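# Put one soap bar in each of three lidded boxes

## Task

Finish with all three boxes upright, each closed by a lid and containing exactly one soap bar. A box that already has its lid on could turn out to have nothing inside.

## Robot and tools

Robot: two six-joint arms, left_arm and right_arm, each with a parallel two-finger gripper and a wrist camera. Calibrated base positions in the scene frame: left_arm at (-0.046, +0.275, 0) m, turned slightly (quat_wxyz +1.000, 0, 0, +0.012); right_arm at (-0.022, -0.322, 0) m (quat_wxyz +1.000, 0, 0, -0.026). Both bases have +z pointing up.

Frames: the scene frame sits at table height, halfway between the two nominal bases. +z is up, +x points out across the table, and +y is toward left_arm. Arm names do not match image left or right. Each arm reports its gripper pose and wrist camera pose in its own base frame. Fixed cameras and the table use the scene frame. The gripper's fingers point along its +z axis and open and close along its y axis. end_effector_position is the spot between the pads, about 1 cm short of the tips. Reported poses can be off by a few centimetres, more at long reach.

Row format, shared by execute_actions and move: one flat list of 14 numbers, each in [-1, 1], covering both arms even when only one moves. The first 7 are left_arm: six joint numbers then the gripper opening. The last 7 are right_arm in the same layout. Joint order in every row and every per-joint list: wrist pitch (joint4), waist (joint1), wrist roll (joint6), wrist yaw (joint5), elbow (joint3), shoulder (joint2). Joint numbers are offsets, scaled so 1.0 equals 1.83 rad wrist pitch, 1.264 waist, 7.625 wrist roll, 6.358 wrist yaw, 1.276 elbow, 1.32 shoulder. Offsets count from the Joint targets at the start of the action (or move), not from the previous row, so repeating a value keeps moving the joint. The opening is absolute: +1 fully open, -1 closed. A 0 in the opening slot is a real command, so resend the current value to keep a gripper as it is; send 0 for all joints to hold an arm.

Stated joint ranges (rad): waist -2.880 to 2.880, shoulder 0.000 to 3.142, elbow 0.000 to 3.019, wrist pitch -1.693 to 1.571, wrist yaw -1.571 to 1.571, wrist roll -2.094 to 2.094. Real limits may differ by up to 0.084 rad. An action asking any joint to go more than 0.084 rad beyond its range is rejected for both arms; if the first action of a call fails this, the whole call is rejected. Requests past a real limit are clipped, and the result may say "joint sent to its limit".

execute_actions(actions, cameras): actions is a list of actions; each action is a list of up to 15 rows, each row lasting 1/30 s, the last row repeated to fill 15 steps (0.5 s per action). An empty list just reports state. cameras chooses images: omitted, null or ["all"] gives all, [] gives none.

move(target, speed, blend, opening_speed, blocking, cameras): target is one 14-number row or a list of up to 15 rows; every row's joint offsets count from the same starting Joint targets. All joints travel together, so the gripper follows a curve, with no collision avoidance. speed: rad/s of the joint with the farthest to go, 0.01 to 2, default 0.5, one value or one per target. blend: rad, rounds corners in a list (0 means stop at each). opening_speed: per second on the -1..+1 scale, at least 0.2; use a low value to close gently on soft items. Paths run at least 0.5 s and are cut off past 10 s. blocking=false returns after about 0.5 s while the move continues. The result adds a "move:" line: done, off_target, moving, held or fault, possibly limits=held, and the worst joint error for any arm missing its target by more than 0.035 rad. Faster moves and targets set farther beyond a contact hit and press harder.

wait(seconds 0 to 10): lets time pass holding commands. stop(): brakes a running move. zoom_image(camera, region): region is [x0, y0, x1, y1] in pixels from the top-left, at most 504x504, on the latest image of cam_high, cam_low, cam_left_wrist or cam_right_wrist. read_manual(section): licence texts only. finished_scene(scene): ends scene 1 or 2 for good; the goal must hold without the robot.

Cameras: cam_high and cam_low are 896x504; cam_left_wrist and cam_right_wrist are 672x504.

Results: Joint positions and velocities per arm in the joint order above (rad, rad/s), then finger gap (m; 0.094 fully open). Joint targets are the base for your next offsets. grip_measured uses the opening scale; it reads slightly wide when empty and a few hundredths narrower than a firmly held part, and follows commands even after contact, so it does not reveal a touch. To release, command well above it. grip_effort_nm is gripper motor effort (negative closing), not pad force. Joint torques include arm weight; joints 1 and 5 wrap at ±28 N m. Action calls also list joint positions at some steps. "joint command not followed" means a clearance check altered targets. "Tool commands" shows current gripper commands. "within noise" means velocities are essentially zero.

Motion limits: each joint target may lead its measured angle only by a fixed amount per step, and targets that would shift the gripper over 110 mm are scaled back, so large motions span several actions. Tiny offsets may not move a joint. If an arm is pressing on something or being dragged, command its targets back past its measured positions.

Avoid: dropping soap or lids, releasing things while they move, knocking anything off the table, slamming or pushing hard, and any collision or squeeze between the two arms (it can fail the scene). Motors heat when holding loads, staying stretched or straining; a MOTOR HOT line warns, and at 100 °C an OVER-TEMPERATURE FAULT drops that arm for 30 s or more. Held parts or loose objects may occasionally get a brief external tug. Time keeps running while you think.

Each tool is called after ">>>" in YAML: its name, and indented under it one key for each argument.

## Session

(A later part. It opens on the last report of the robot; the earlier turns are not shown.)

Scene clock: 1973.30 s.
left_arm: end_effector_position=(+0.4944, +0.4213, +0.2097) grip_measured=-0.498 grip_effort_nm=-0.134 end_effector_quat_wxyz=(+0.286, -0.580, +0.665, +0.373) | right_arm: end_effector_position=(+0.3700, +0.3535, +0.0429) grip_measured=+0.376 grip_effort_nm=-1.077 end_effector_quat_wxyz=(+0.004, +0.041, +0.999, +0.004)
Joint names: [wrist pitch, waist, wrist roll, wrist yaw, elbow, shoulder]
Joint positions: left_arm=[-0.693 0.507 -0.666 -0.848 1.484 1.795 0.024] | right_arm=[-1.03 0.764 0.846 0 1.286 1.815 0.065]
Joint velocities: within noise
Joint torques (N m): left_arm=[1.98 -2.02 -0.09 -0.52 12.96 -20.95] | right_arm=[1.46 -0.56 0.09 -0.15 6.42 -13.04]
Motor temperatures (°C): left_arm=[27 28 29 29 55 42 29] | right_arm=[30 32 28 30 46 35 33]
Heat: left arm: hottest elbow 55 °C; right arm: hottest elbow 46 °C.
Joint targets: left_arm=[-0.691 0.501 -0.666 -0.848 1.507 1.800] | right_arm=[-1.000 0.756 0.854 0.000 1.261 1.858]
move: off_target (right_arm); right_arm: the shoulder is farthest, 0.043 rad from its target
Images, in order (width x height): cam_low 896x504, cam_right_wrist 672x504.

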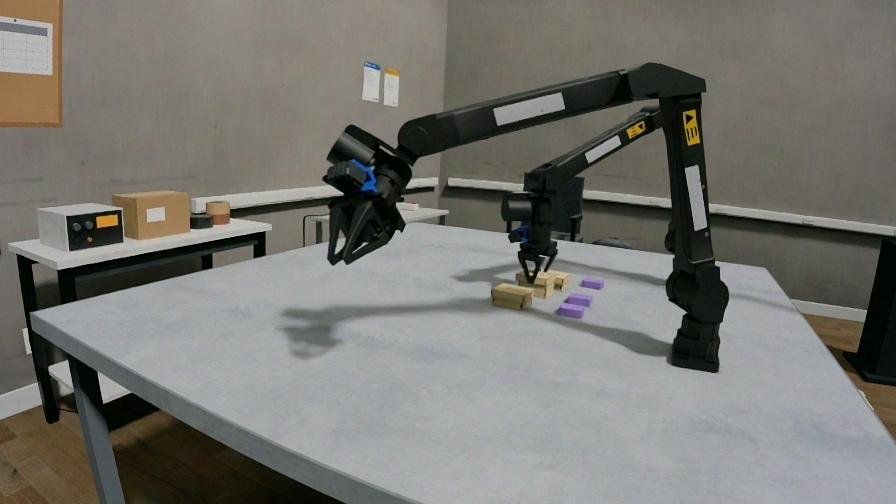

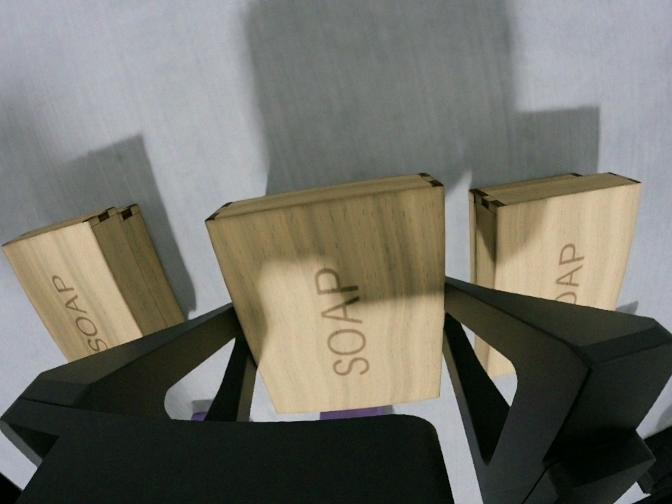

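>>> move:
  target:
    - [0,0,0,0,0,0,-0.5,0,0,0,0,0,-0.0682,0.2]
    - [0,0,0,0,0,0,-0.5,-0.0546,0,0,0,0.0831,-0.0682,0.2]
    - [0,0,0,0,0,0,-0.5,-0.0208,0,0,0,0.0118,-0.0439,0.2]
    - [0,0,0,0,0,0,-0.5,-0.0208,0,0,0,0.0118,0.0,0.2]
  speed: [0.15,0.15,0.15,0.04]
  cameras: ["cam_low","cam_right_wrist"]

>>> zoom_image:
  camera: "cam_low"
  region: [485, 245, 585, 315]

>>> zoom_image:
  camera: "cam_right_wrist"
  region: [190, 130, 470, 260]

Scene clock: 2003.73 s.
left_arm: end_effector_position=(+0.4944, +0.4213, +0.2097) grip_measured=-0.498 grip_effort_nm=-0.134 end_effector_quat_wxyz=(+0.286, -0.580, +0.665, +0.373) | right_arm: end_effector_position=(+0.3683, +0.3521, +0.0434) grip_measured=+0.376 grip_effort_nm=-1.072 end_effector_quat_wxyz=(-0.001, +0.041, +0.999, -0.001)
Joint names: [wrist pitch, waist, wrist roll, wrist yaw, elbow, shoulder]
Joint positions: left_arm=[-0.693 0.507 -0.666 -0.848 1.484 1.795 0.024] | right_arm=[-1.046 0.764 0.846 0 1.29 1.816 0.065]
Joint velocities: within noise
Joint torques (N m): left_arm=[1.98 -2.02 -0.09 -0.52 12.94 -21.01] | right_arm=[0.66 -0.56 0.09 -0.12 7.34 -13.04]
Motor temperatures (°C): left_arm=[27 28 29 29 55 42 29] | right_arm=[30 32 28 30 46 34 33]
Heat: left arm: hottest elbow 55 °C; right arm: hottest elbow 46 °C.
Joint targets: left_arm=[-0.691 0.501 -0.666 -0.848 1.507 1.800] | right_arm=[-1.038 0.756 0.854 -0.001 1.276 1.858]
move: off_target (right_arm); right_arm: the shoulder is farthest, 0.042 rad from its target
Images, in order (width x height): cam_low 896x504, cam_right_wrist 672x504.

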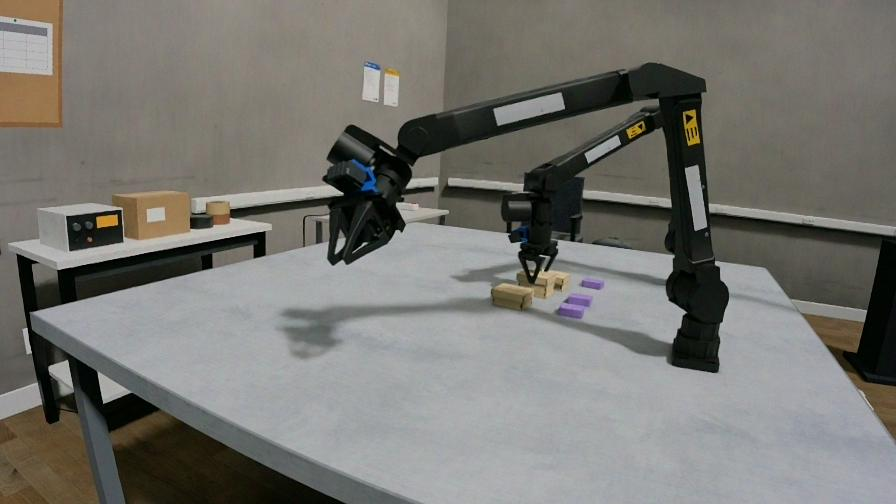

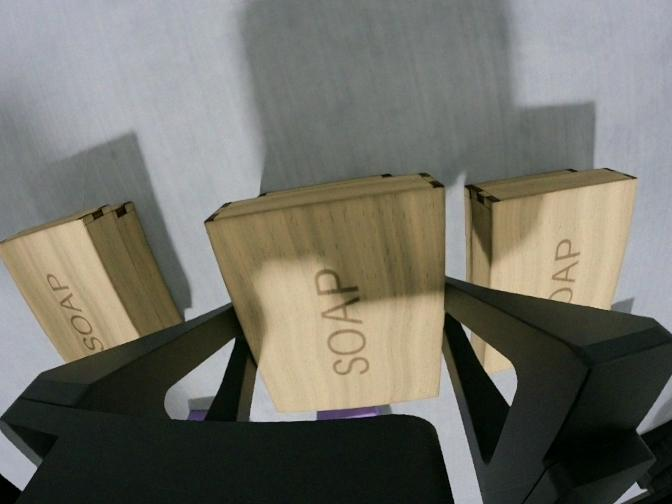

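Scaled by 5.040 from the camera's 896x504 image, which has a finer 1280x720 frame.

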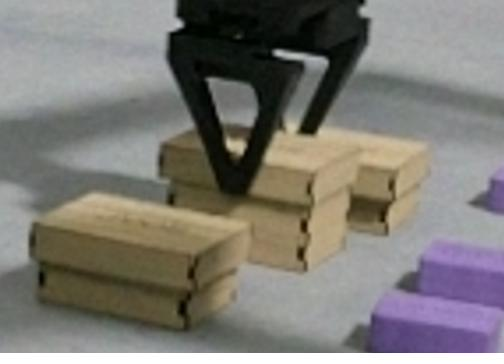

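Scaled by 1.800 from the camera's 672x504 image, which has a finer 960x720 frame.

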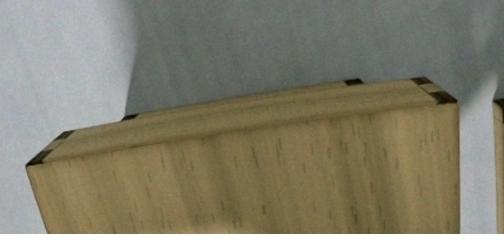

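>>> move:
  target:
    - [0,0,0,0,0,0,-0.5,0,0,0,0,0,-0.0682,0.2]
    - [0,0,0,0,0,0,-0.5,-0.0339,0.023,0,0,0.0712,-0.0682,0.2]
    - [0,0,0,0,0,0,-0.5,0.0022,0.0028,0,0,0,-0.0439,0.2]
    - [0,0,0,0,0,0,-0.5,0.0022,0.0028,0,0,0,0.0,0.2]
  speed: [0.15,0.15,0.15,0.04]
  cameras: ["cam_low","cam_right_wrist"]

>>> zoom_image:
  camera: "cam_low"
  region: [485, 245, 585, 315]

>>> zoom_image:
  camera: "cam_right_wrist"
  region: [190, 130, 470, 260]

Scene clock: 2032.83 s.
left_arm: end_effector_position=(+0.4944, +0.4213, +0.2097) grip_measured=-0.498 grip_effort_nm=-0.134 end_effector_quat_wxyz=(+0.286, -0.580, +0.665, +0.373) | right_arm: end_effector_position=(+0.3679, +0.3539, +0.0433) grip_measured=+0.376 grip_effort_nm=-1.077 end_effector_quat_wxyz=(+0.000, +0.040, +0.999, +0.001)
Joint names: [wrist pitch, waist, wrist roll, wrist yaw, elbow, shoulder]
Joint positions: left_arm=[-0.693 0.507 -0.666 -0.848 1.484 1.795 0.024] | right_arm=[-1.043 0.767 0.846 -0.001 1.29 1.817 0.065]
Joint velocities: within noise
Joint torques (N m): left_arm=[1.98 -2.02 -0.08 -0.53 12.93 -21.01] | right_arm=[0.7 -0.56 0.09 -0.11 7.31 -13.16]
Motor temperatures (°C): left_arm=[27 28 29 29 55 42 29] | right_arm=[30 32 28 30 46 35 33]
Heat: left arm: hottest elbow 55 °C; right arm: hottest elbow 46 °C.
Joint targets: left_arm=[-0.691 0.501 -0.666 -0.848 1.507 1.800] | right_arm=[-1.034 0.760 0.854 -0.001 1.276 1.858]
move: off_target (right_arm); right_arm: the shoulder is farthest, 0.041 rad from its target
Images, in order (width x height): cam_low 896x504, cam_right_wrist 672x504.

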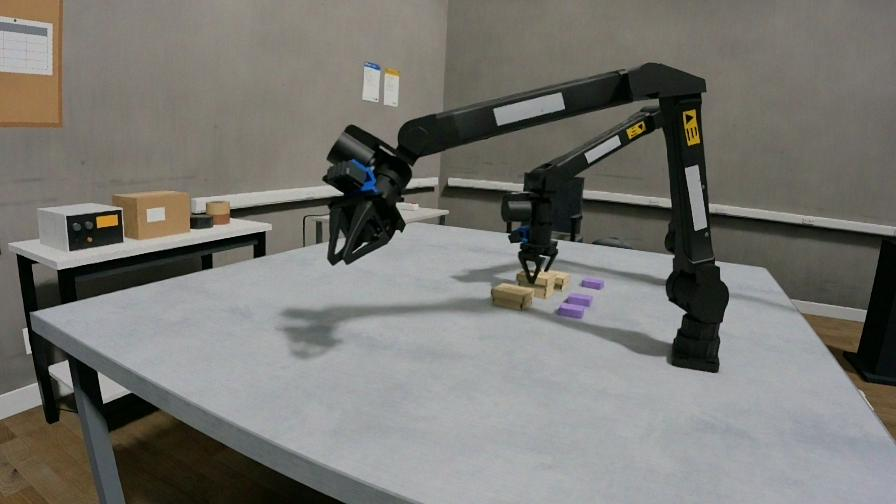

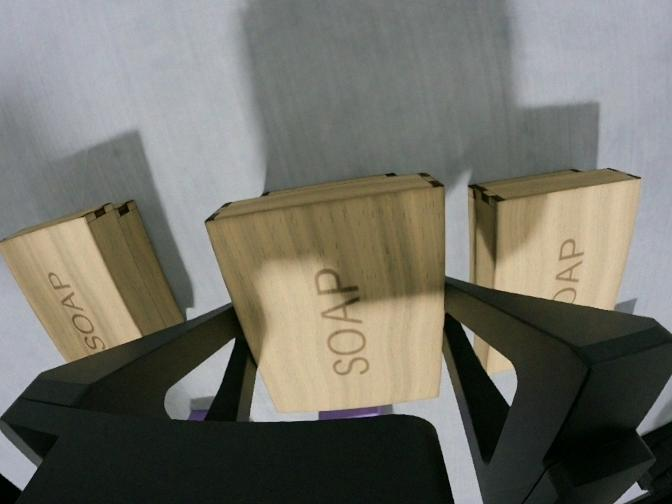

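Scaled by 5.040 from the camera's 896x504 image, which has a finer 1280x720 frame.

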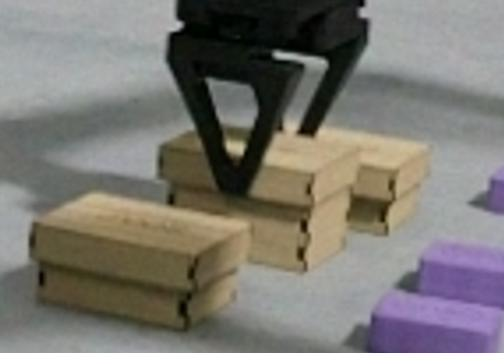

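Scaled by 1.800 from the camera's 672x504 image, which has a finer 960x720 frame.

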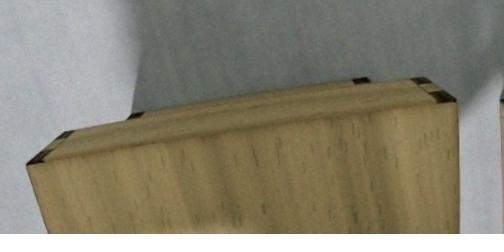

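>>> move:
  target:
    - [0,0,0,0,0,0,-0.5,0,0,0,0,0,-0.0682,0.2]
    - [0,0,0,0,0,0,-0.5,-0.0339,0.02,0,0,0.0712,-0.0682,0.2]
    - [0,0,0,0,0,0,-0.5,-0.0028,0,0,0,0,-0.0439,0.2]
    - [0,0,0,0,0,0,-0.5,-0.0028,0,0,0,0,0.0,0.2]
  speed: [0.15,0.15,0.15,0.04]
  cameras: ["cam_low","cam_right_wrist"]

>>> zoom_image:
  camera: "cam_low"
  region: [485, 245, 585, 315]

>>> zoom_image:
  camera: "cam_right_wrist"
  region: [190, 130, 470, 260]

Scene clock: 2053.73 s.
left_arm: end_effector_position=(+0.4944, +0.4213, +0.2097) grip_measured=-0.498 grip_effort_nm=-0.134 end_effector_quat_wxyz=(+0.286, -0.580, +0.665, +0.373) | right_arm: end_effector_position=(+0.3671, +0.3534, +0.0434) grip_measured=+0.376 grip_effort_nm=-1.082 end_effector_quat_wxyz=(-0.001, +0.039, +0.999, -0.001)
Joint names: [wrist pitch, waist, wrist roll, wrist yaw, elbow, shoulder]
Joint positions: left_arm=[-0.693 0.507 -0.666 -0.848 1.484 1.795 0.024] | right_arm=[-1.047 0.767 0.846 -0.001 1.29 1.817 0.065]
Joint velocities: within noise
Joint torques (N m): left_arm=[1.98 -1.96 -0.08 -0.53 12.93 -21.01] | right_arm=[0.65 -0.56 0.09 -0.1 7.3 -13.1]
Motor temperatures (°C): left_arm=[27 28 29 29 55 43 29] | right_arm=[30 32 28 30 46 35 33]
Heat: left arm: hottest elbow 55 °C; right arm: hottest elbow 46 °C.
Joint targets: left_arm=[-0.691 0.501 -0.666 -0.848 1.507 1.800] | right_arm=[-1.039 0.760 0.854 0.000 1.276 1.858]
move: off_target (right_arm); right_arm: the shoulder is farthest, 0.041 rad from its target
Images, in order (width x height): cam_low 896x504, cam_right_wrist 672x504.

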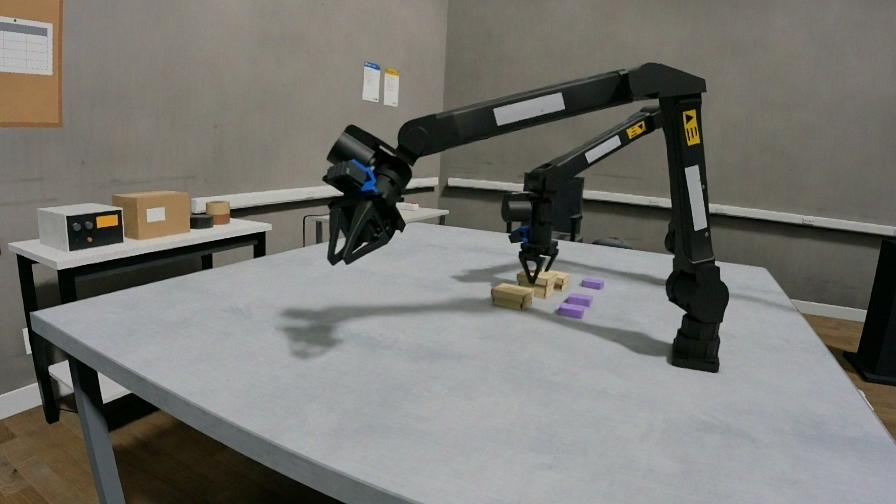

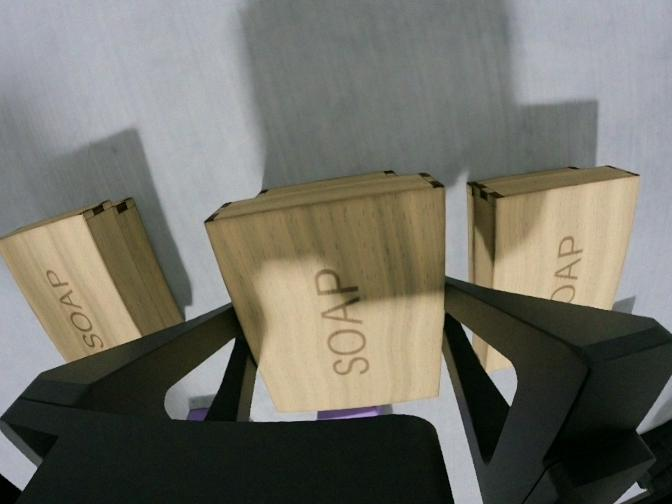

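Scaled by 5.040 from the camera's 896x504 image, which has a finer 1280x720 frame.

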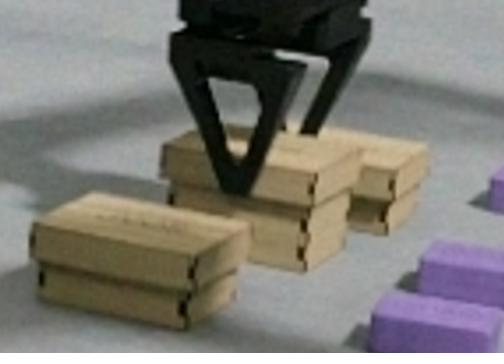

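Scaled by 1.800 from the camera's 672x504 image, which has a finer 960x720 frame.

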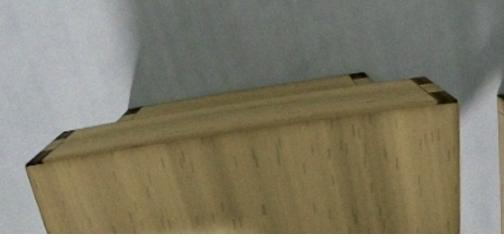

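>>> move:
  target:
    - [0,0,0,0,0,0,-0.5,0,0,0,0,0,-0.0682,0.2]
    - [0,0,0,0,0,0,-0.5,-0.0339,0.02,0,0,0.0712,-0.0682,0.2]
    - [0,0,0,0,0,0,-0.5,0.0018,0.0011,0,0,0,-0.0439,0.2]
    - [0,0,0,0,0,0,-0.5,0.0018,0.0011,0,0,0,0.0,0.2]
  speed: [0.15,0.15,0.15,0.04]
  cameras: ["cam_low","cam_right_wrist"]

>>> zoom_image:
  camera: "cam_low"
  region: [485, 245, 585, 315]

>>> zoom_image:
  camera: "cam_right_wrist"
  region: [190, 130, 470, 260]

Scene clock: 2084.60 s.
left_arm: end_effector_position=(+0.4944, +0.4213, +0.2097) grip_measured=-0.498 grip_effort_nm=-0.129 end_effector_quat_wxyz=(+0.286, -0.580, +0.665, +0.373) | right_arm: end_effector_position=(+0.3660, +0.3537, +0.0362) grip_measured=+0.376 grip_effort_nm=-1.077 end_effector_quat_wxyz=(-0.005, +0.039, +0.999, -0.005)
Joint names: [wrist pitch, waist, wrist roll, wrist yaw, elbow, shoulder]
Joint positions: left_arm=[-0.693 0.507 -0.666 -0.848 1.484 1.795 0.024] | right_arm=[-1.043 0.769 0.846 -0.001 1.29 1.831 0.065]
Joint velocities: within noise
Joint torques (N m): left_arm=[1.98 -2.02 -0.08 -0.53 12.94 -20.95] | right_arm=[0.61 -0.62 0.09 -0.1 7.2 -14.39]
Motor temperatures (°C): left_arm=[27 28 29 29 55 43 29] | right_arm=[30 32 28 30 46 35 33]
Heat: left arm: hottest elbow 55 °C; right arm: hottest elbow 46 °C.
Joint targets: left_arm=[-0.691 0.501 -0.666 -0.848 1.507 1.800] | right_arm=[-1.036 0.761 0.854 0.000 1.276 1.858]
move: done
Images, in order (width x height): cam_low 896x504, cam_right_wrist 672x504.

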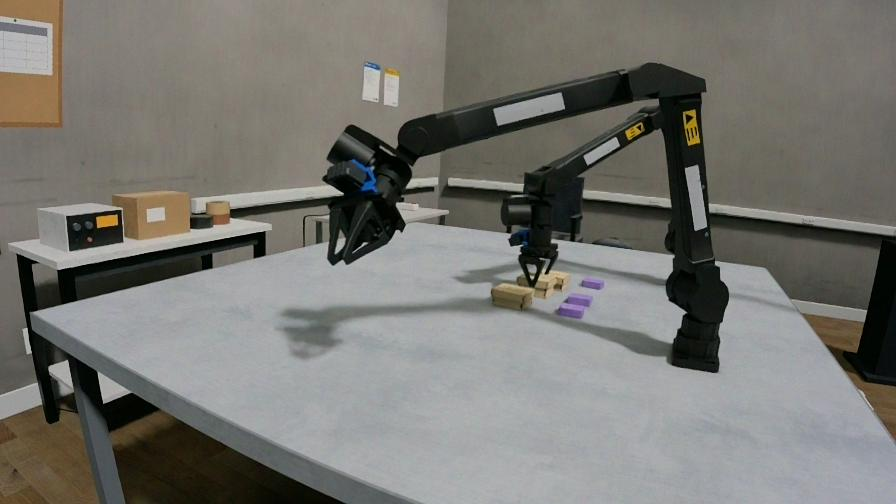

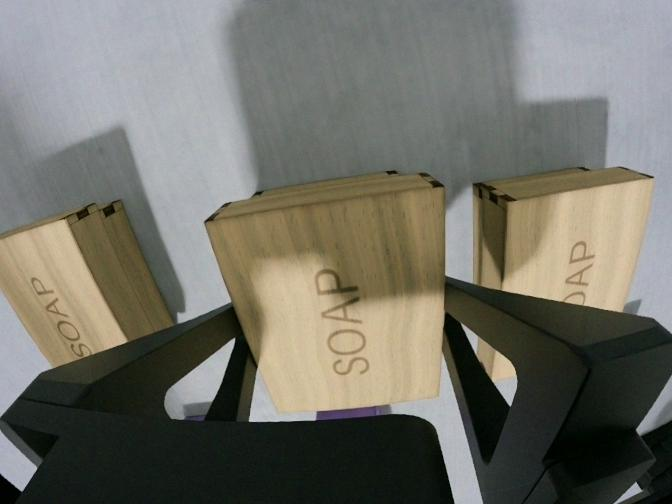

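Scaled by 5.040 from the camera's 896x504 image, which has a finer 1280x720 frame.

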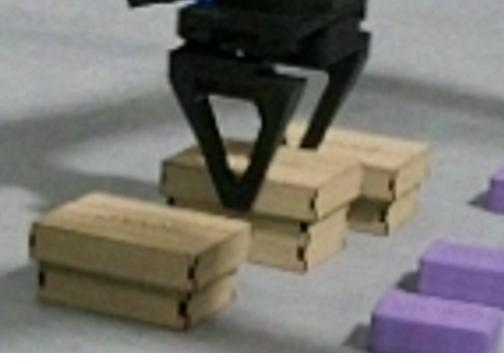

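Scaled by 1.800 from the camera's 672x504 image, which has a finer 960x720 frame.

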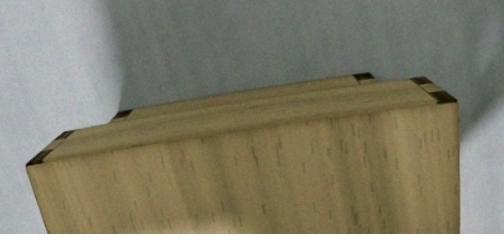

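>>> move:
  target: [0,0,0,0,0,0,-0.5,0.0175,0,0,0,-0.0110,0.0076,0.2]
  speed: 0.04
  cameras: ["cam_low"]

>>> zoom_image:
  camera: "cam_low"
  region: [485, 245, 585, 315]

Scene clock: 2094.03 s.
left_arm: end_effector_position=(+0.4944, +0.4213, +0.2097) grip_measured=-0.498 grip_effort_nm=-0.134 end_effector_quat_wxyz=(+0.286, -0.580, +0.665, +0.373) | right_arm: end_effector_position=(+0.3665, +0.3542, +0.0286) grip_measured=+0.376 grip_effort_nm=-1.072 end_effector_quat_wxyz=(-0.002, +0.039, +0.999, -0.002)
Joint names: [wrist pitch, waist, wrist roll, wrist yaw, elbow, shoulder]
Joint positions: left_arm=[-0.693 0.507 -0.666 -0.848 1.484 1.795 0.024] | right_arm=[-1.016 0.769 0.846 -0.001 1.279 1.839 0.065]
Joint velocities: within noise
Joint torques (N m): left_arm=[1.96 -2.08 -0.08 -0.53 12.96 -21.07] | right_arm=[0.75 -0.62 0.08 -0.1 6.94 -14.21]
Motor temperatures (°C): left_arm=[27 28 29 29 55 43 29] | right_arm=[30 32 28 30 46 35 33]
Heat: left arm: hottest elbow 55 °C; right arm: hottest elbow 46 °C.
Joint targets: left_arm=[-0.691 0.501 -0.666 -0.848 1.507 1.800] | right_arm=[-1.004 0.761 0.854 0.000 1.262 1.868]
move: done
Images, in order (width x height): cam_low 896x504.

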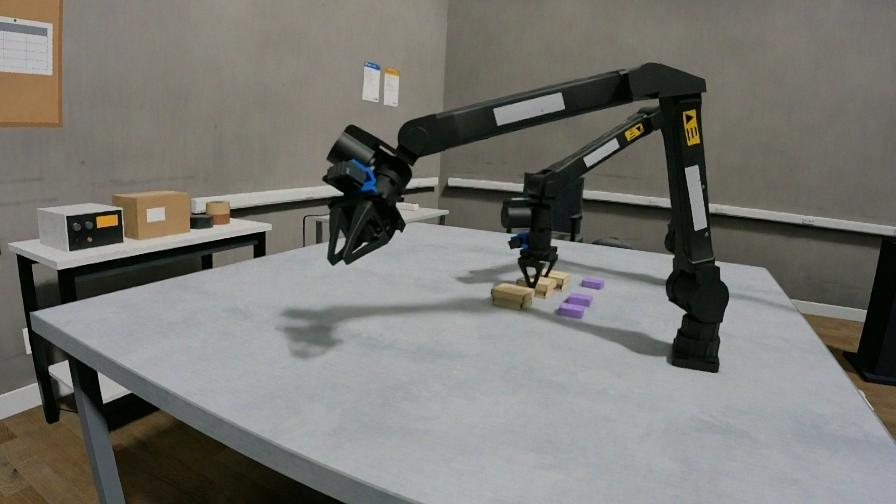

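Scaled by 5.040 from the camera's 896x504 image, which has a finer 1280x720 frame.

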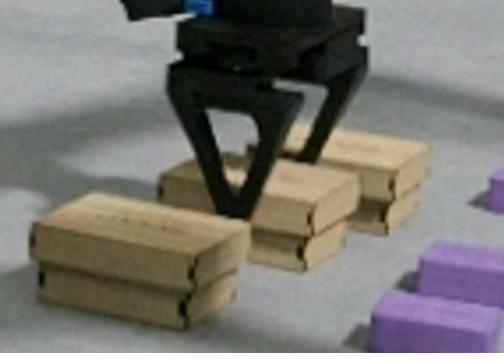

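>>> move:
  target: [0,0,0,0,0,0,-0.5,0,0,0,0,0,-0.0098,0.7]
  opening_speed: 0.3
  cameras: []

>>> move:
  target:
    - [0,0,0,0,0,0,-0.5,0.005,0,0,0,0.0,-0.03,0.7]
    - [0,0,0,0,0,0,-0.5,-0.1339,0,0,0,0.1379,-0.0833,0.7]
  blend: 0.02
  speed: 0.4
  cameras: ["cam_high","cam_right_wrist"]

>>> zoom_image:
  camera: "cam_low"
  region: [485, 245, 585, 315]

Scene clock: 2104.37 s.
left_arm: end_effector_position=(+0.4944, +0.4213, +0.2097) grip_measured=-0.498 grip_effort_nm=-0.125 end_effector_quat_wxyz=(+0.286, -0.580, +0.665, +0.373) | right_arm: end_effector_position=(+0.3671, +0.3548, +0.0284) grip_measured=+0.698 grip_effort_nm=0.042 end_effector_quat_wxyz=(-0.001, +0.039, +0.999, -0.001)
Joint names: [wrist pitch, waist, wrist roll, wrist yaw, elbow, shoulder]
Joint positions: left_arm=[-0.693 0.507 -0.666 -0.848 1.484 1.795 0.024] | right_arm=[-1.012 0.769 0.846 -0.001 1.278 1.839 0.08]
Joint velocities: within noise
Joint torques (N m): left_arm=[1.99 -2.02 -0.09 -0.53 12.93 -21.07] | right_arm=[0.68 -0.56 0.09 -0.1 6.94 -15.21]
Motor temperatures (°C): left_arm=[27 28 29 29 55 43 29] | right_arm=[30 32 28 30 45 35 33]
Heat: left arm: hottest elbow 55 °C; right arm: hottest elbow 45 °C.
Joint targets: left_arm=[-0.691 0.501 -0.666 -0.848 1.507 1.800] | right_arm=[-1.004 0.761 0.854 0.000 1.262 1.855]
move: done
No camera images: "cameras" was empty.

Scene clock: 2105.73 s.
left_arm: end_effector_position=(+0.4944, +0.4213, +0.2097) grip_measured=-0.498 grip_effort_nm=-0.125 end_effector_quat_wxyz=(+0.286, -0.580, +0.665, +0.373) | right_arm: end_effector_position=(+0.3638, +0.3516, +0.1117) grip_measured=+0.698 grip_effort_nm=0.037 end_effector_quat_wxyz=(-0.010, +0.039, +0.999, -0.010)
Joint names: [wrist pitch, waist, wrist roll, wrist yaw, elbow, shoulder]
Joint positions: left_arm=[-0.693 0.507 -0.666 -0.848 1.484 1.795 0.024] | right_arm=[-1.241 0.769 0.846 -0.001 1.389 1.747 0.08]
Joint velocities: within noise
Joint torques (N m): left_arm=[1.98 -2.02 -0.08 -0.53 12.93 -21.07] | right_arm=[0.05 -0.62 0.09 -0.1 13.27 -16.09]
Motor temperatures (°C): left_arm=[27 28 29 29 55 43 29] | right_arm=[30 32 28 30 46 35 33]
Heat: left arm: hottest elbow 55 °C; right arm: hottest elbow 46 °C.
Joint targets: left_arm=[-0.691 0.501 -0.666 -0.848 1.507 1.800] | right_arm=[-1.249 0.761 0.854 0.000 1.438 1.745]
move: off_target (right_arm); blend cut to 0.0198 rad at target 1; right_arm: the elbow is farthest, 0.049 rad from its target
Images, in order (width x height): cam_high 896x504, cam_right_wrist 672x504.

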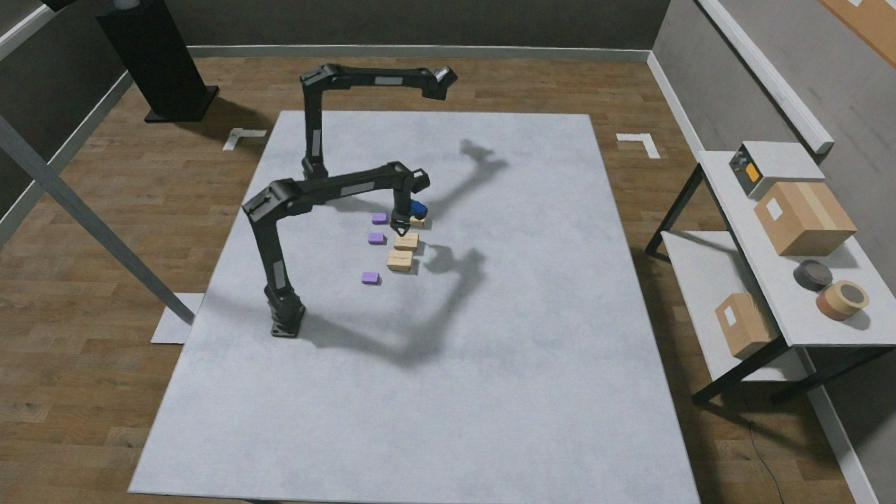

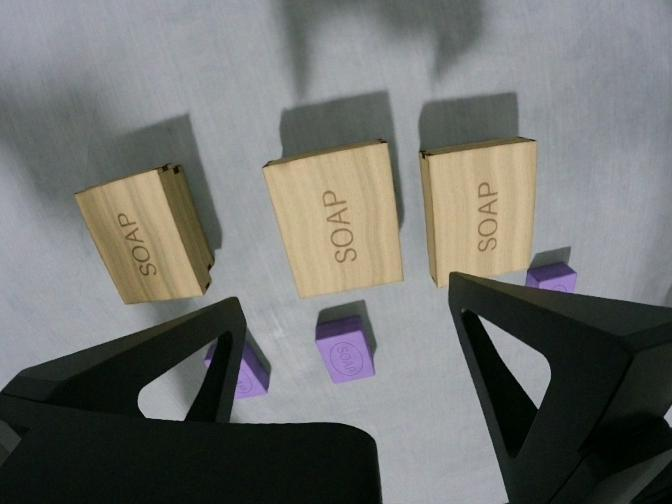

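This scene's latest camera images include none from cam_low. They are from: cam_high, cam_right_wrist. cam_low's image comes with the result of a call that names it in "cameras".

>>> move:
  target: [0,0,0,0,0,0,-0.5,-0.0574,0.1068,0.0273,0,0.2484,0.1432,0.85]
  speed: 0.5
  cameras: ["cam_right_wrist"]

Scene clock: 2129.57 s.
left_arm: end_effector_position=(+0.4944, +0.4213, +0.2097) grip_measured=-0.498 grip_effort_nm=-0.134 end_effector_quat_wxyz=(+0.286, -0.580, +0.665, +0.373) | right_arm: end_effector_position=(+0.3672, +0.4588, +0.1391) grip_measured=+0.848 grip_effort_nm=0.042 end_effector_quat_wxyz=(+0.003, +0.077, +0.997, +0.005)
Joint names: [wrist pitch, waist, wrist roll, wrist yaw, elbow, shoulder]
Joint positions: left_arm=[-0.693 0.507 -0.666 -0.848 1.484 1.795 0.024] | right_arm=[-1.346 0.896 1.05 -0.001 1.696 1.908 0.087]
Joint velocities: within noise
Joint torques (N m): left_arm=[1.98 -2.02 -0.08 -0.53 12.94 -21.07] | right_arm=[0.1 0.09 0.14 -0.09 14.58 -16.85]
Motor temperatures (°C): left_arm=[27 28 29 29 55 43 29] | right_arm=[30 32 28 30 50 36 32]
Heat: left arm: hottest elbow 55 °C; right arm: hottest elbow 50 °C.
Joint targets: left_arm=[-0.691 0.501 -0.666 -0.848 1.507 1.800] | right_arm=[-1.354 0.896 1.062 0.000 1.755 1.934]
move: off_target (right_arm); right_arm: the elbow is farthest, 0.059 rad from its target
Images, in order (width x height): cam_right_wrist 672x504.

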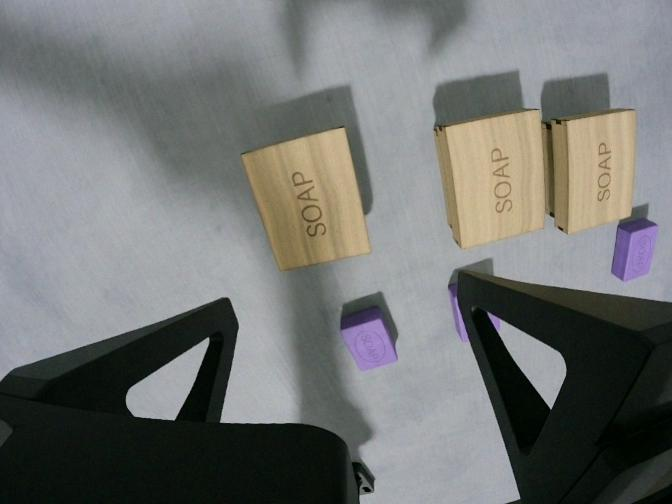

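>>> move:
  target: [0,0,0,0,0,0,-0.5,0.0615,-0.0103,-0.0135,0,-0.0490,0.0841,0.85]
  speed: 0.2
  cameras: ["cam_right_wrist"]

Scene clock: 2156.90 s.
left_arm: end_effector_position=(+0.4944, +0.4213, +0.2097) grip_measured=-0.498 grip_effort_nm=-0.139 end_effector_quat_wxyz=(+0.286, -0.580, +0.665, +0.373) | right_arm: end_effector_position=(+0.3832, +0.4728, +0.0728) grip_measured=+0.848 grip_effort_nm=0.037 end_effector_quat_wxyz=(-0.002, +0.040, +0.999, -0.002)
Joint names: [wrist pitch, waist, wrist roll, wrist yaw, elbow, shoulder]
Joint positions: left_arm=[-0.693 0.507 -0.666 -0.848 1.484 1.795 0.024] | right_arm=[-1.25 0.89 0.971 -0.001 1.696 2.023 0.087]
Joint velocities: within noise
Joint torques (N m): left_arm=[1.96 -2.02 -0.08 -0.53 12.96 -21.07] | right_arm=[0.68 -0.56 -0.09 -0.1 8.95 -18.37]
Motor temperatures (°C): left_arm=[27 28 29 29 55 43 29] | right_arm=[30 32 28 30 58 35 31]
Heat: left arm: hottest elbow 55 °C; right arm: hottest elbow 58 °C.
Joint targets: left_arm=[-0.691 0.501 -0.666 -0.848 1.507 1.800] | right_arm=[-1.241 0.883 0.959 0.000 1.693 2.045]
move: done
Images, in order (width x height): cam_right_wrist 672x504.

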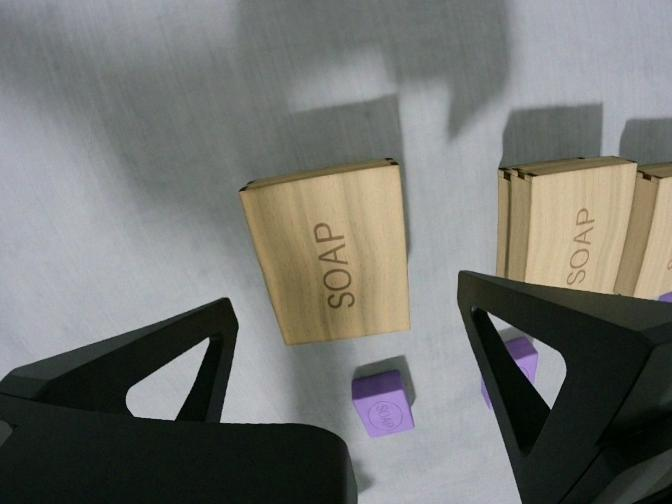

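>>> move:
  target: [0,0,0,0,0,0,-0.5,0.0552,0,-0.0016,0,-0.0447,0.0345,0.85]
  speed: 0.12
  cameras: ["cam_right_wrist"]

Scene clock: 2174.53 s.
left_arm: end_effector_position=(+0.4944, +0.4213, +0.2097) grip_measured=-0.498 grip_effort_nm=-0.134 end_effector_quat_wxyz=(+0.286, -0.580, +0.665, +0.373) | right_arm: end_effector_position=(+0.3856, +0.4758, +0.0332) grip_measured=+0.848 grip_effort_nm=0.037 end_effector_quat_wxyz=(+0.002, +0.034, +0.999, +0.004)
Joint names: [wrist pitch, waist, wrist roll, wrist yaw, elbow, shoulder]
Joint positions: left_arm=[-0.693 0.507 -0.666 -0.848 1.484 1.795 0.024] | right_arm=[-1.149 0.89 0.959 -0.001 1.649 2.062 0.087]
Joint velocities: within noise
Joint torques (N m): left_arm=[1.96 -2.02 -0.09 -0.53 12.94 -21.07] | right_arm=[0.66 -0.56 -0.1 -0.1 7.82 -18.08]
Motor temperatures (°C): left_arm=[27 28 29 29 55 43 29] | right_arm=[30 32 28 30 54 37 31]
Heat: left arm: hottest elbow 55 °C; right arm: hottest elbow 54 °C.
Joint targets: left_arm=[-0.691 0.501 -0.666 -0.848 1.507 1.800] | right_arm=[-1.140 0.883 0.947 0.000 1.636 2.091]
move: done
Images, in order (width x height): cam_right_wrist 672x504.

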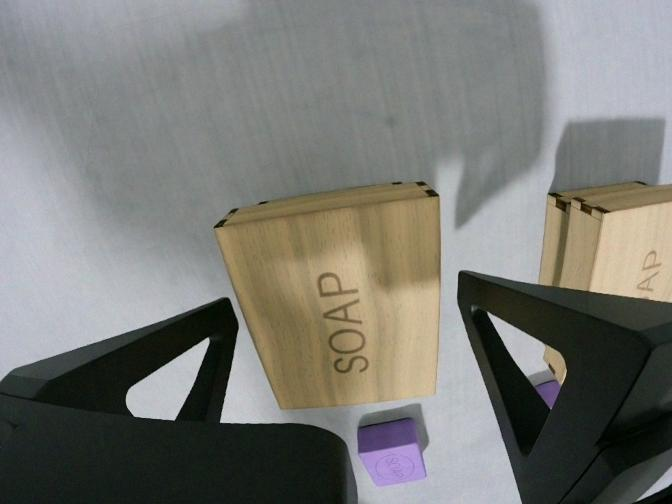

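>>> move:
  target: [0,0,0,0,0,0,-0.5,0,0,0,0,0,0.0085,0.85]
  speed: 0.1
  cameras: []

>>> move:
  target: [0,0,0,0,0,0,-0.5,0,0,0,0,0,0,0.2]
  opening_speed: 0.3
  cameras: ["cam_right_wrist"]

Scene clock: 2183.07 s.
left_arm: end_effector_position=(+0.4944, +0.4213, +0.2097) grip_measured=-0.498 grip_effort_nm=-0.129 end_effector_quat_wxyz=(+0.286, -0.580, +0.665, +0.373) | right_arm: end_effector_position=(+0.3851, +0.4752, +0.0281) grip_measured=+0.848 grip_effort_nm=0.037 end_effector_quat_wxyz=(+0.000, +0.034, +0.999, +0.000)
Joint names: [wrist pitch, waist, wrist roll, wrist yaw, elbow, shoulder]
Joint positions: left_arm=[-0.693 0.507 -0.666 -0.848 1.484 1.795 0.024] | right_arm=[-1.149 0.89 0.958 -0.001 1.649 2.071 0.087]
Joint velocities: within noise
Joint torques (N m): left_arm=[1.99 -2.02 -0.08 -0.53 12.94 -21.01] | right_arm=[0.68 -0.56 -0.09 -0.1 7.72 -17.96]
Motor temperatures (°C): left_arm=[27 28 29 29 55 43 29] | right_arm=[30 32 28 30 52 37 31]
Heat: left arm: hottest elbow 55 °C; right arm: hottest elbow 52 °C.
Joint targets: left_arm=[-0.691 0.501 -0.666 -0.848 1.507 1.800] | right_arm=[-1.140 0.883 0.947 0.000 1.636 2.102]
move: done
No camera images: "cameras" was empty.

Scene clock: 2185.43 s.
left_arm: end_effector_position=(+0.4944, +0.4213, +0.2097) grip_measured=-0.498 grip_effort_nm=-0.134 end_effector_quat_wxyz=(+0.286, -0.580, +0.665, +0.373) | right_arm: end_effector_position=(+0.3851, +0.4752, +0.0281) grip_measured=+0.375 grip_effort_nm=-1.077 end_effector_quat_wxyz=(+0.000, +0.034, +0.999, +0.000)
Joint names: [wrist pitch, waist, wrist roll, wrist yaw, elbow, shoulder]
Joint positions: left_arm=[-0.693 0.507 -0.666 -0.848 1.484 1.795 0.024] | right_arm=[-1.149 0.89 0.958 -0.001 1.649 2.071 0.065]
Joint velocities: within noise
Joint torques (N m): left_arm=[1.98 -2.02 -0.08 -0.53 12.93 -21.01] | right_arm=[0.69 -0.62 -0.09 -0.1 7.76 -17.96]
Motor temperatures (°C): left_arm=[27 28 29 29 55 43 29] | right_arm=[30 32 28 30 52 37 31]
Heat: left arm: hottest elbow 55 °C; right arm: hottest elbow 52 °C.
Joint targets: left_arm=[-0.691 0.501 -0.666 -0.848 1.507 1.800] | right_arm=[-1.140 0.883 0.947 0.000 1.636 2.102]
move: done
Images, in order (width x height): cam_right_wrist 672x504.

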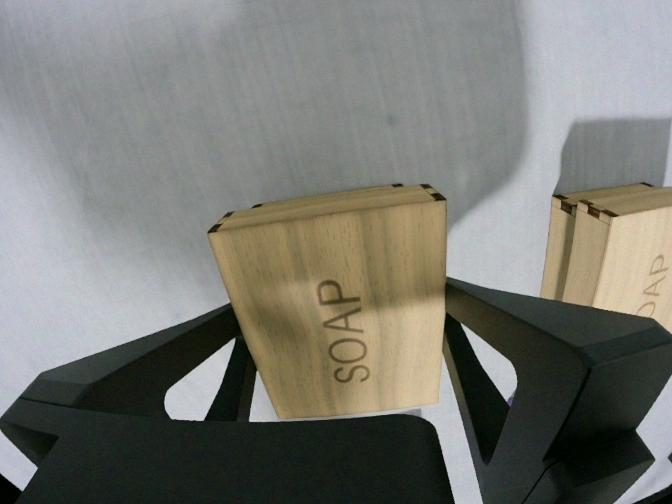

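>>> move:
  target:
    - [0,0,0,0,0,0,-0.5,0,0,0,0,0,-0.0273,0.2]
    - [0,0,0,0,0,0,-0.5,-0.023,0,0,0,0,-0.0773,0.2]
  blend: 0.02
  speed: 0.15
  cameras: ["cam_low","cam_right_wrist"]

Scene clock: 2198.17 s.
left_arm: end_effector_position=(+0.4944, +0.4213, +0.2097) grip_measured=-0.498 grip_effort_nm=-0.134 end_effector_quat_wxyz=(+0.286, -0.580, +0.665, +0.373) | right_arm: end_effector_position=(+0.3846, +0.4745, +0.0671) grip_measured=+0.375 grip_effort_nm=-1.077 end_effector_quat_wxyz=(+0.012, +0.034, +0.999, +0.017)
Joint names: [wrist pitch, waist, wrist roll, wrist yaw, elbow, shoulder]
Joint positions: left_arm=[-0.693 0.507 -0.666 -0.848 1.484 1.795 0.024] | right_arm=[-1.175 0.89 0.958 -0.001 1.649 2.005 0.065]
Joint velocities: within noise
Joint torques (N m): left_arm=[1.98 -2.02 -0.08 -0.53 12.94 -21.01] | right_arm=[0.12 -0.5 -0.09 -0.1 8.12 -20.54]
Motor temperatures (°C): left_arm=[27 28 29 29 55 43 29] | right_arm=[30 32 28 30 50 37 32]
Heat: left arm: hottest elbow 55 °C; right arm: hottest elbow 50 °C.
Joint targets: left_arm=[-0.691 0.501 -0.666 -0.848 1.507 1.800] | right_arm=[-1.182 0.883 0.947 0.000 1.636 2.000]
move: done; blend cut to 0.018 rad at target 1
Images, in order (width x height): cam_low 896x504, cam_right_wrist 672x504.

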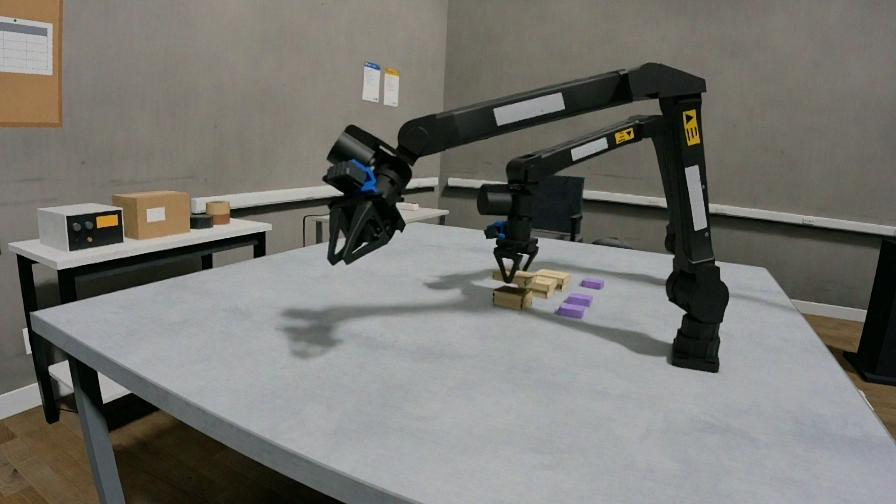

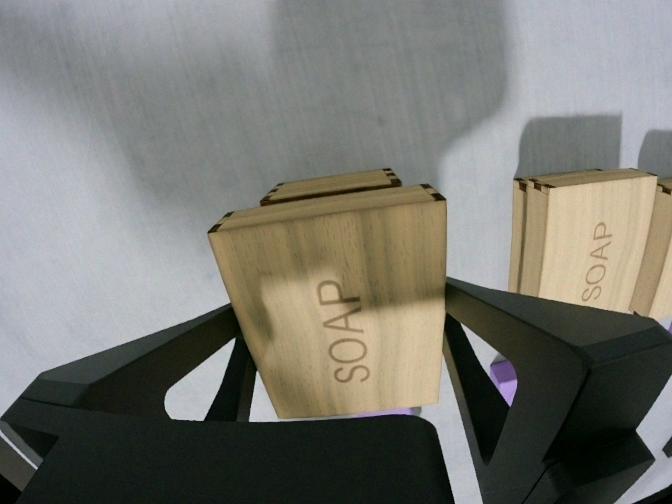

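>>> move:
  target:
    - [0,0,0,0,0,0,-0.5,-0.04,0,0,0,0,-0.06,0.2]
    - [0,0,0,0,0,0,-0.5,-0.05,-0.3,-0.0497,0,0.0,-0.08,0.2]
  blend: 0.03
  speed: 0.4
  cameras: ["cam_high"]

>>> zoom_image:
  camera: "cam_high"
  region: [370, 220, 440, 300]

Scene clock: 2208.10 s.
left_arm: end_effector_position=(+0.4944, +0.4213, +0.2097) grip_measured=-0.498 grip_effort_nm=-0.134 end_effector_quat_wxyz=(+0.286, -0.580, +0.665, +0.373) | right_arm: end_effector_position=(+0.5188, +0.2809, +0.1182) grip_measured=+0.375 grip_effort_nm=-1.082 end_effector_quat_wxyz=(+0.016, +0.042, +0.999, +0.010)
Joint names: [wrist pitch, waist, wrist roll, wrist yaw, elbow, shoulder]
Joint positions: left_arm=[-0.693 0.507 -0.666 -0.848 1.484 1.795 0.024] | right_arm=[-1.266 0.497 0.58 0 1.644 1.911 0.065]
Joint velocities: within noise
Joint torques (N m): left_arm=[1.98 -2.08 -0.08 -0.53 12.93 -21.01] | right_arm=[0.17 0.67 -0.09 -0.12 8.81 -20.25]
Motor temperatures (°C): left_arm=[27 28 29 29 55 43 29] | right_arm=[30 32 28 30 50 38 32]
Heat: left arm: hottest elbow 55 °C; right arm: hottest elbow 50 °C.
Joint targets: left_arm=[-0.691 0.501 -0.666 -0.848 1.507 1.800] | right_arm=[-1.274 0.504 0.568 0.000 1.636 1.894]
move: done
Images, in order (width x height): cam_high 896x504.

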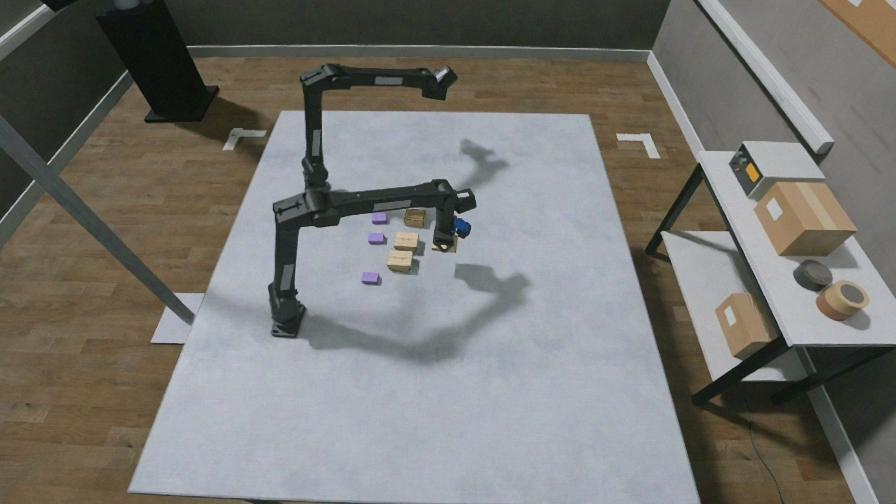

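Scaled by 6.300 from the camera's 896x504 image, which has a finer 1280x720 frame.

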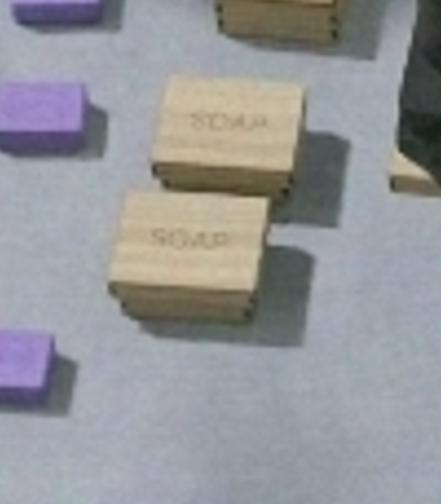

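>>> zoom_image:
  camera: "cam_high"
  region: [360, 195, 440, 245]

Scaled by 6.300 from the camera's 896x504 image, which has a finer 1280x720 frame.

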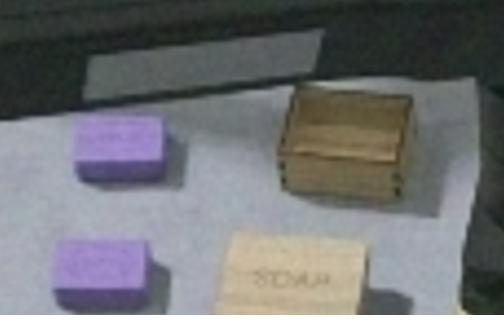

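>>> move:
  target:
    - [0,0,0,0,0,0,-0.5,0.0787,0,0,0,-0.0588,0.0992,0.2]
    - [0,0,0,0,0,0,-0.5,0.1156,0,0,0,-0.0827,0.1273,0.2]
  speed: [0.25,0.07]
  cameras: ["cam_right_wrist"]

Scene clock: 2232.53 s.
left_arm: end_effector_position=(+0.4944, +0.4213, +0.2097) grip_measured=-0.498 grip_effort_nm=-0.134 end_effector_quat_wxyz=(+0.286, -0.580, +0.665, +0.373) | right_arm: end_effector_position=(+0.5195, +0.2813, +0.0127) grip_measured=+0.375 grip_effort_nm=-1.077 end_effector_quat_wxyz=(+0.003, +0.041, +0.999, +0.002)
Joint names: [wrist pitch, waist, wrist roll, wrist yaw, elbow, shoulder]
Joint positions: left_arm=[-0.693 0.507 -0.666 -0.848 1.484 1.795 0.024] | right_arm=[-1.071 0.497 0.579 0 1.543 2.035 0.065]
Joint velocities: within noise
Joint torques (N m): left_arm=[1.98 -2.02 -0.08 -0.53 12.93 -21.07] | right_arm=[0.66 0.73 -0.09 -0.12 7.57 -17.38]
Motor temperatures (°C): left_arm=[27 28 29 29 56 43 29] | right_arm=[30 32 28 30 49 39 32]
Heat: left arm: hottest elbow 56 °C; right arm: hottest elbow 49 °C.
Joint targets: left_arm=[-0.691 0.501 -0.666 -0.848 1.507 1.800] | right_arm=[-1.062 0.504 0.568 0.000 1.530 2.062]
move: done
Images, in order (width x height): cam_right_wrist 672x504.

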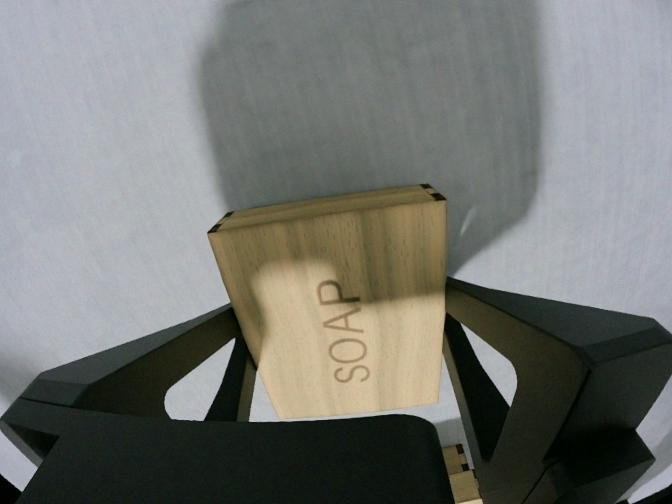

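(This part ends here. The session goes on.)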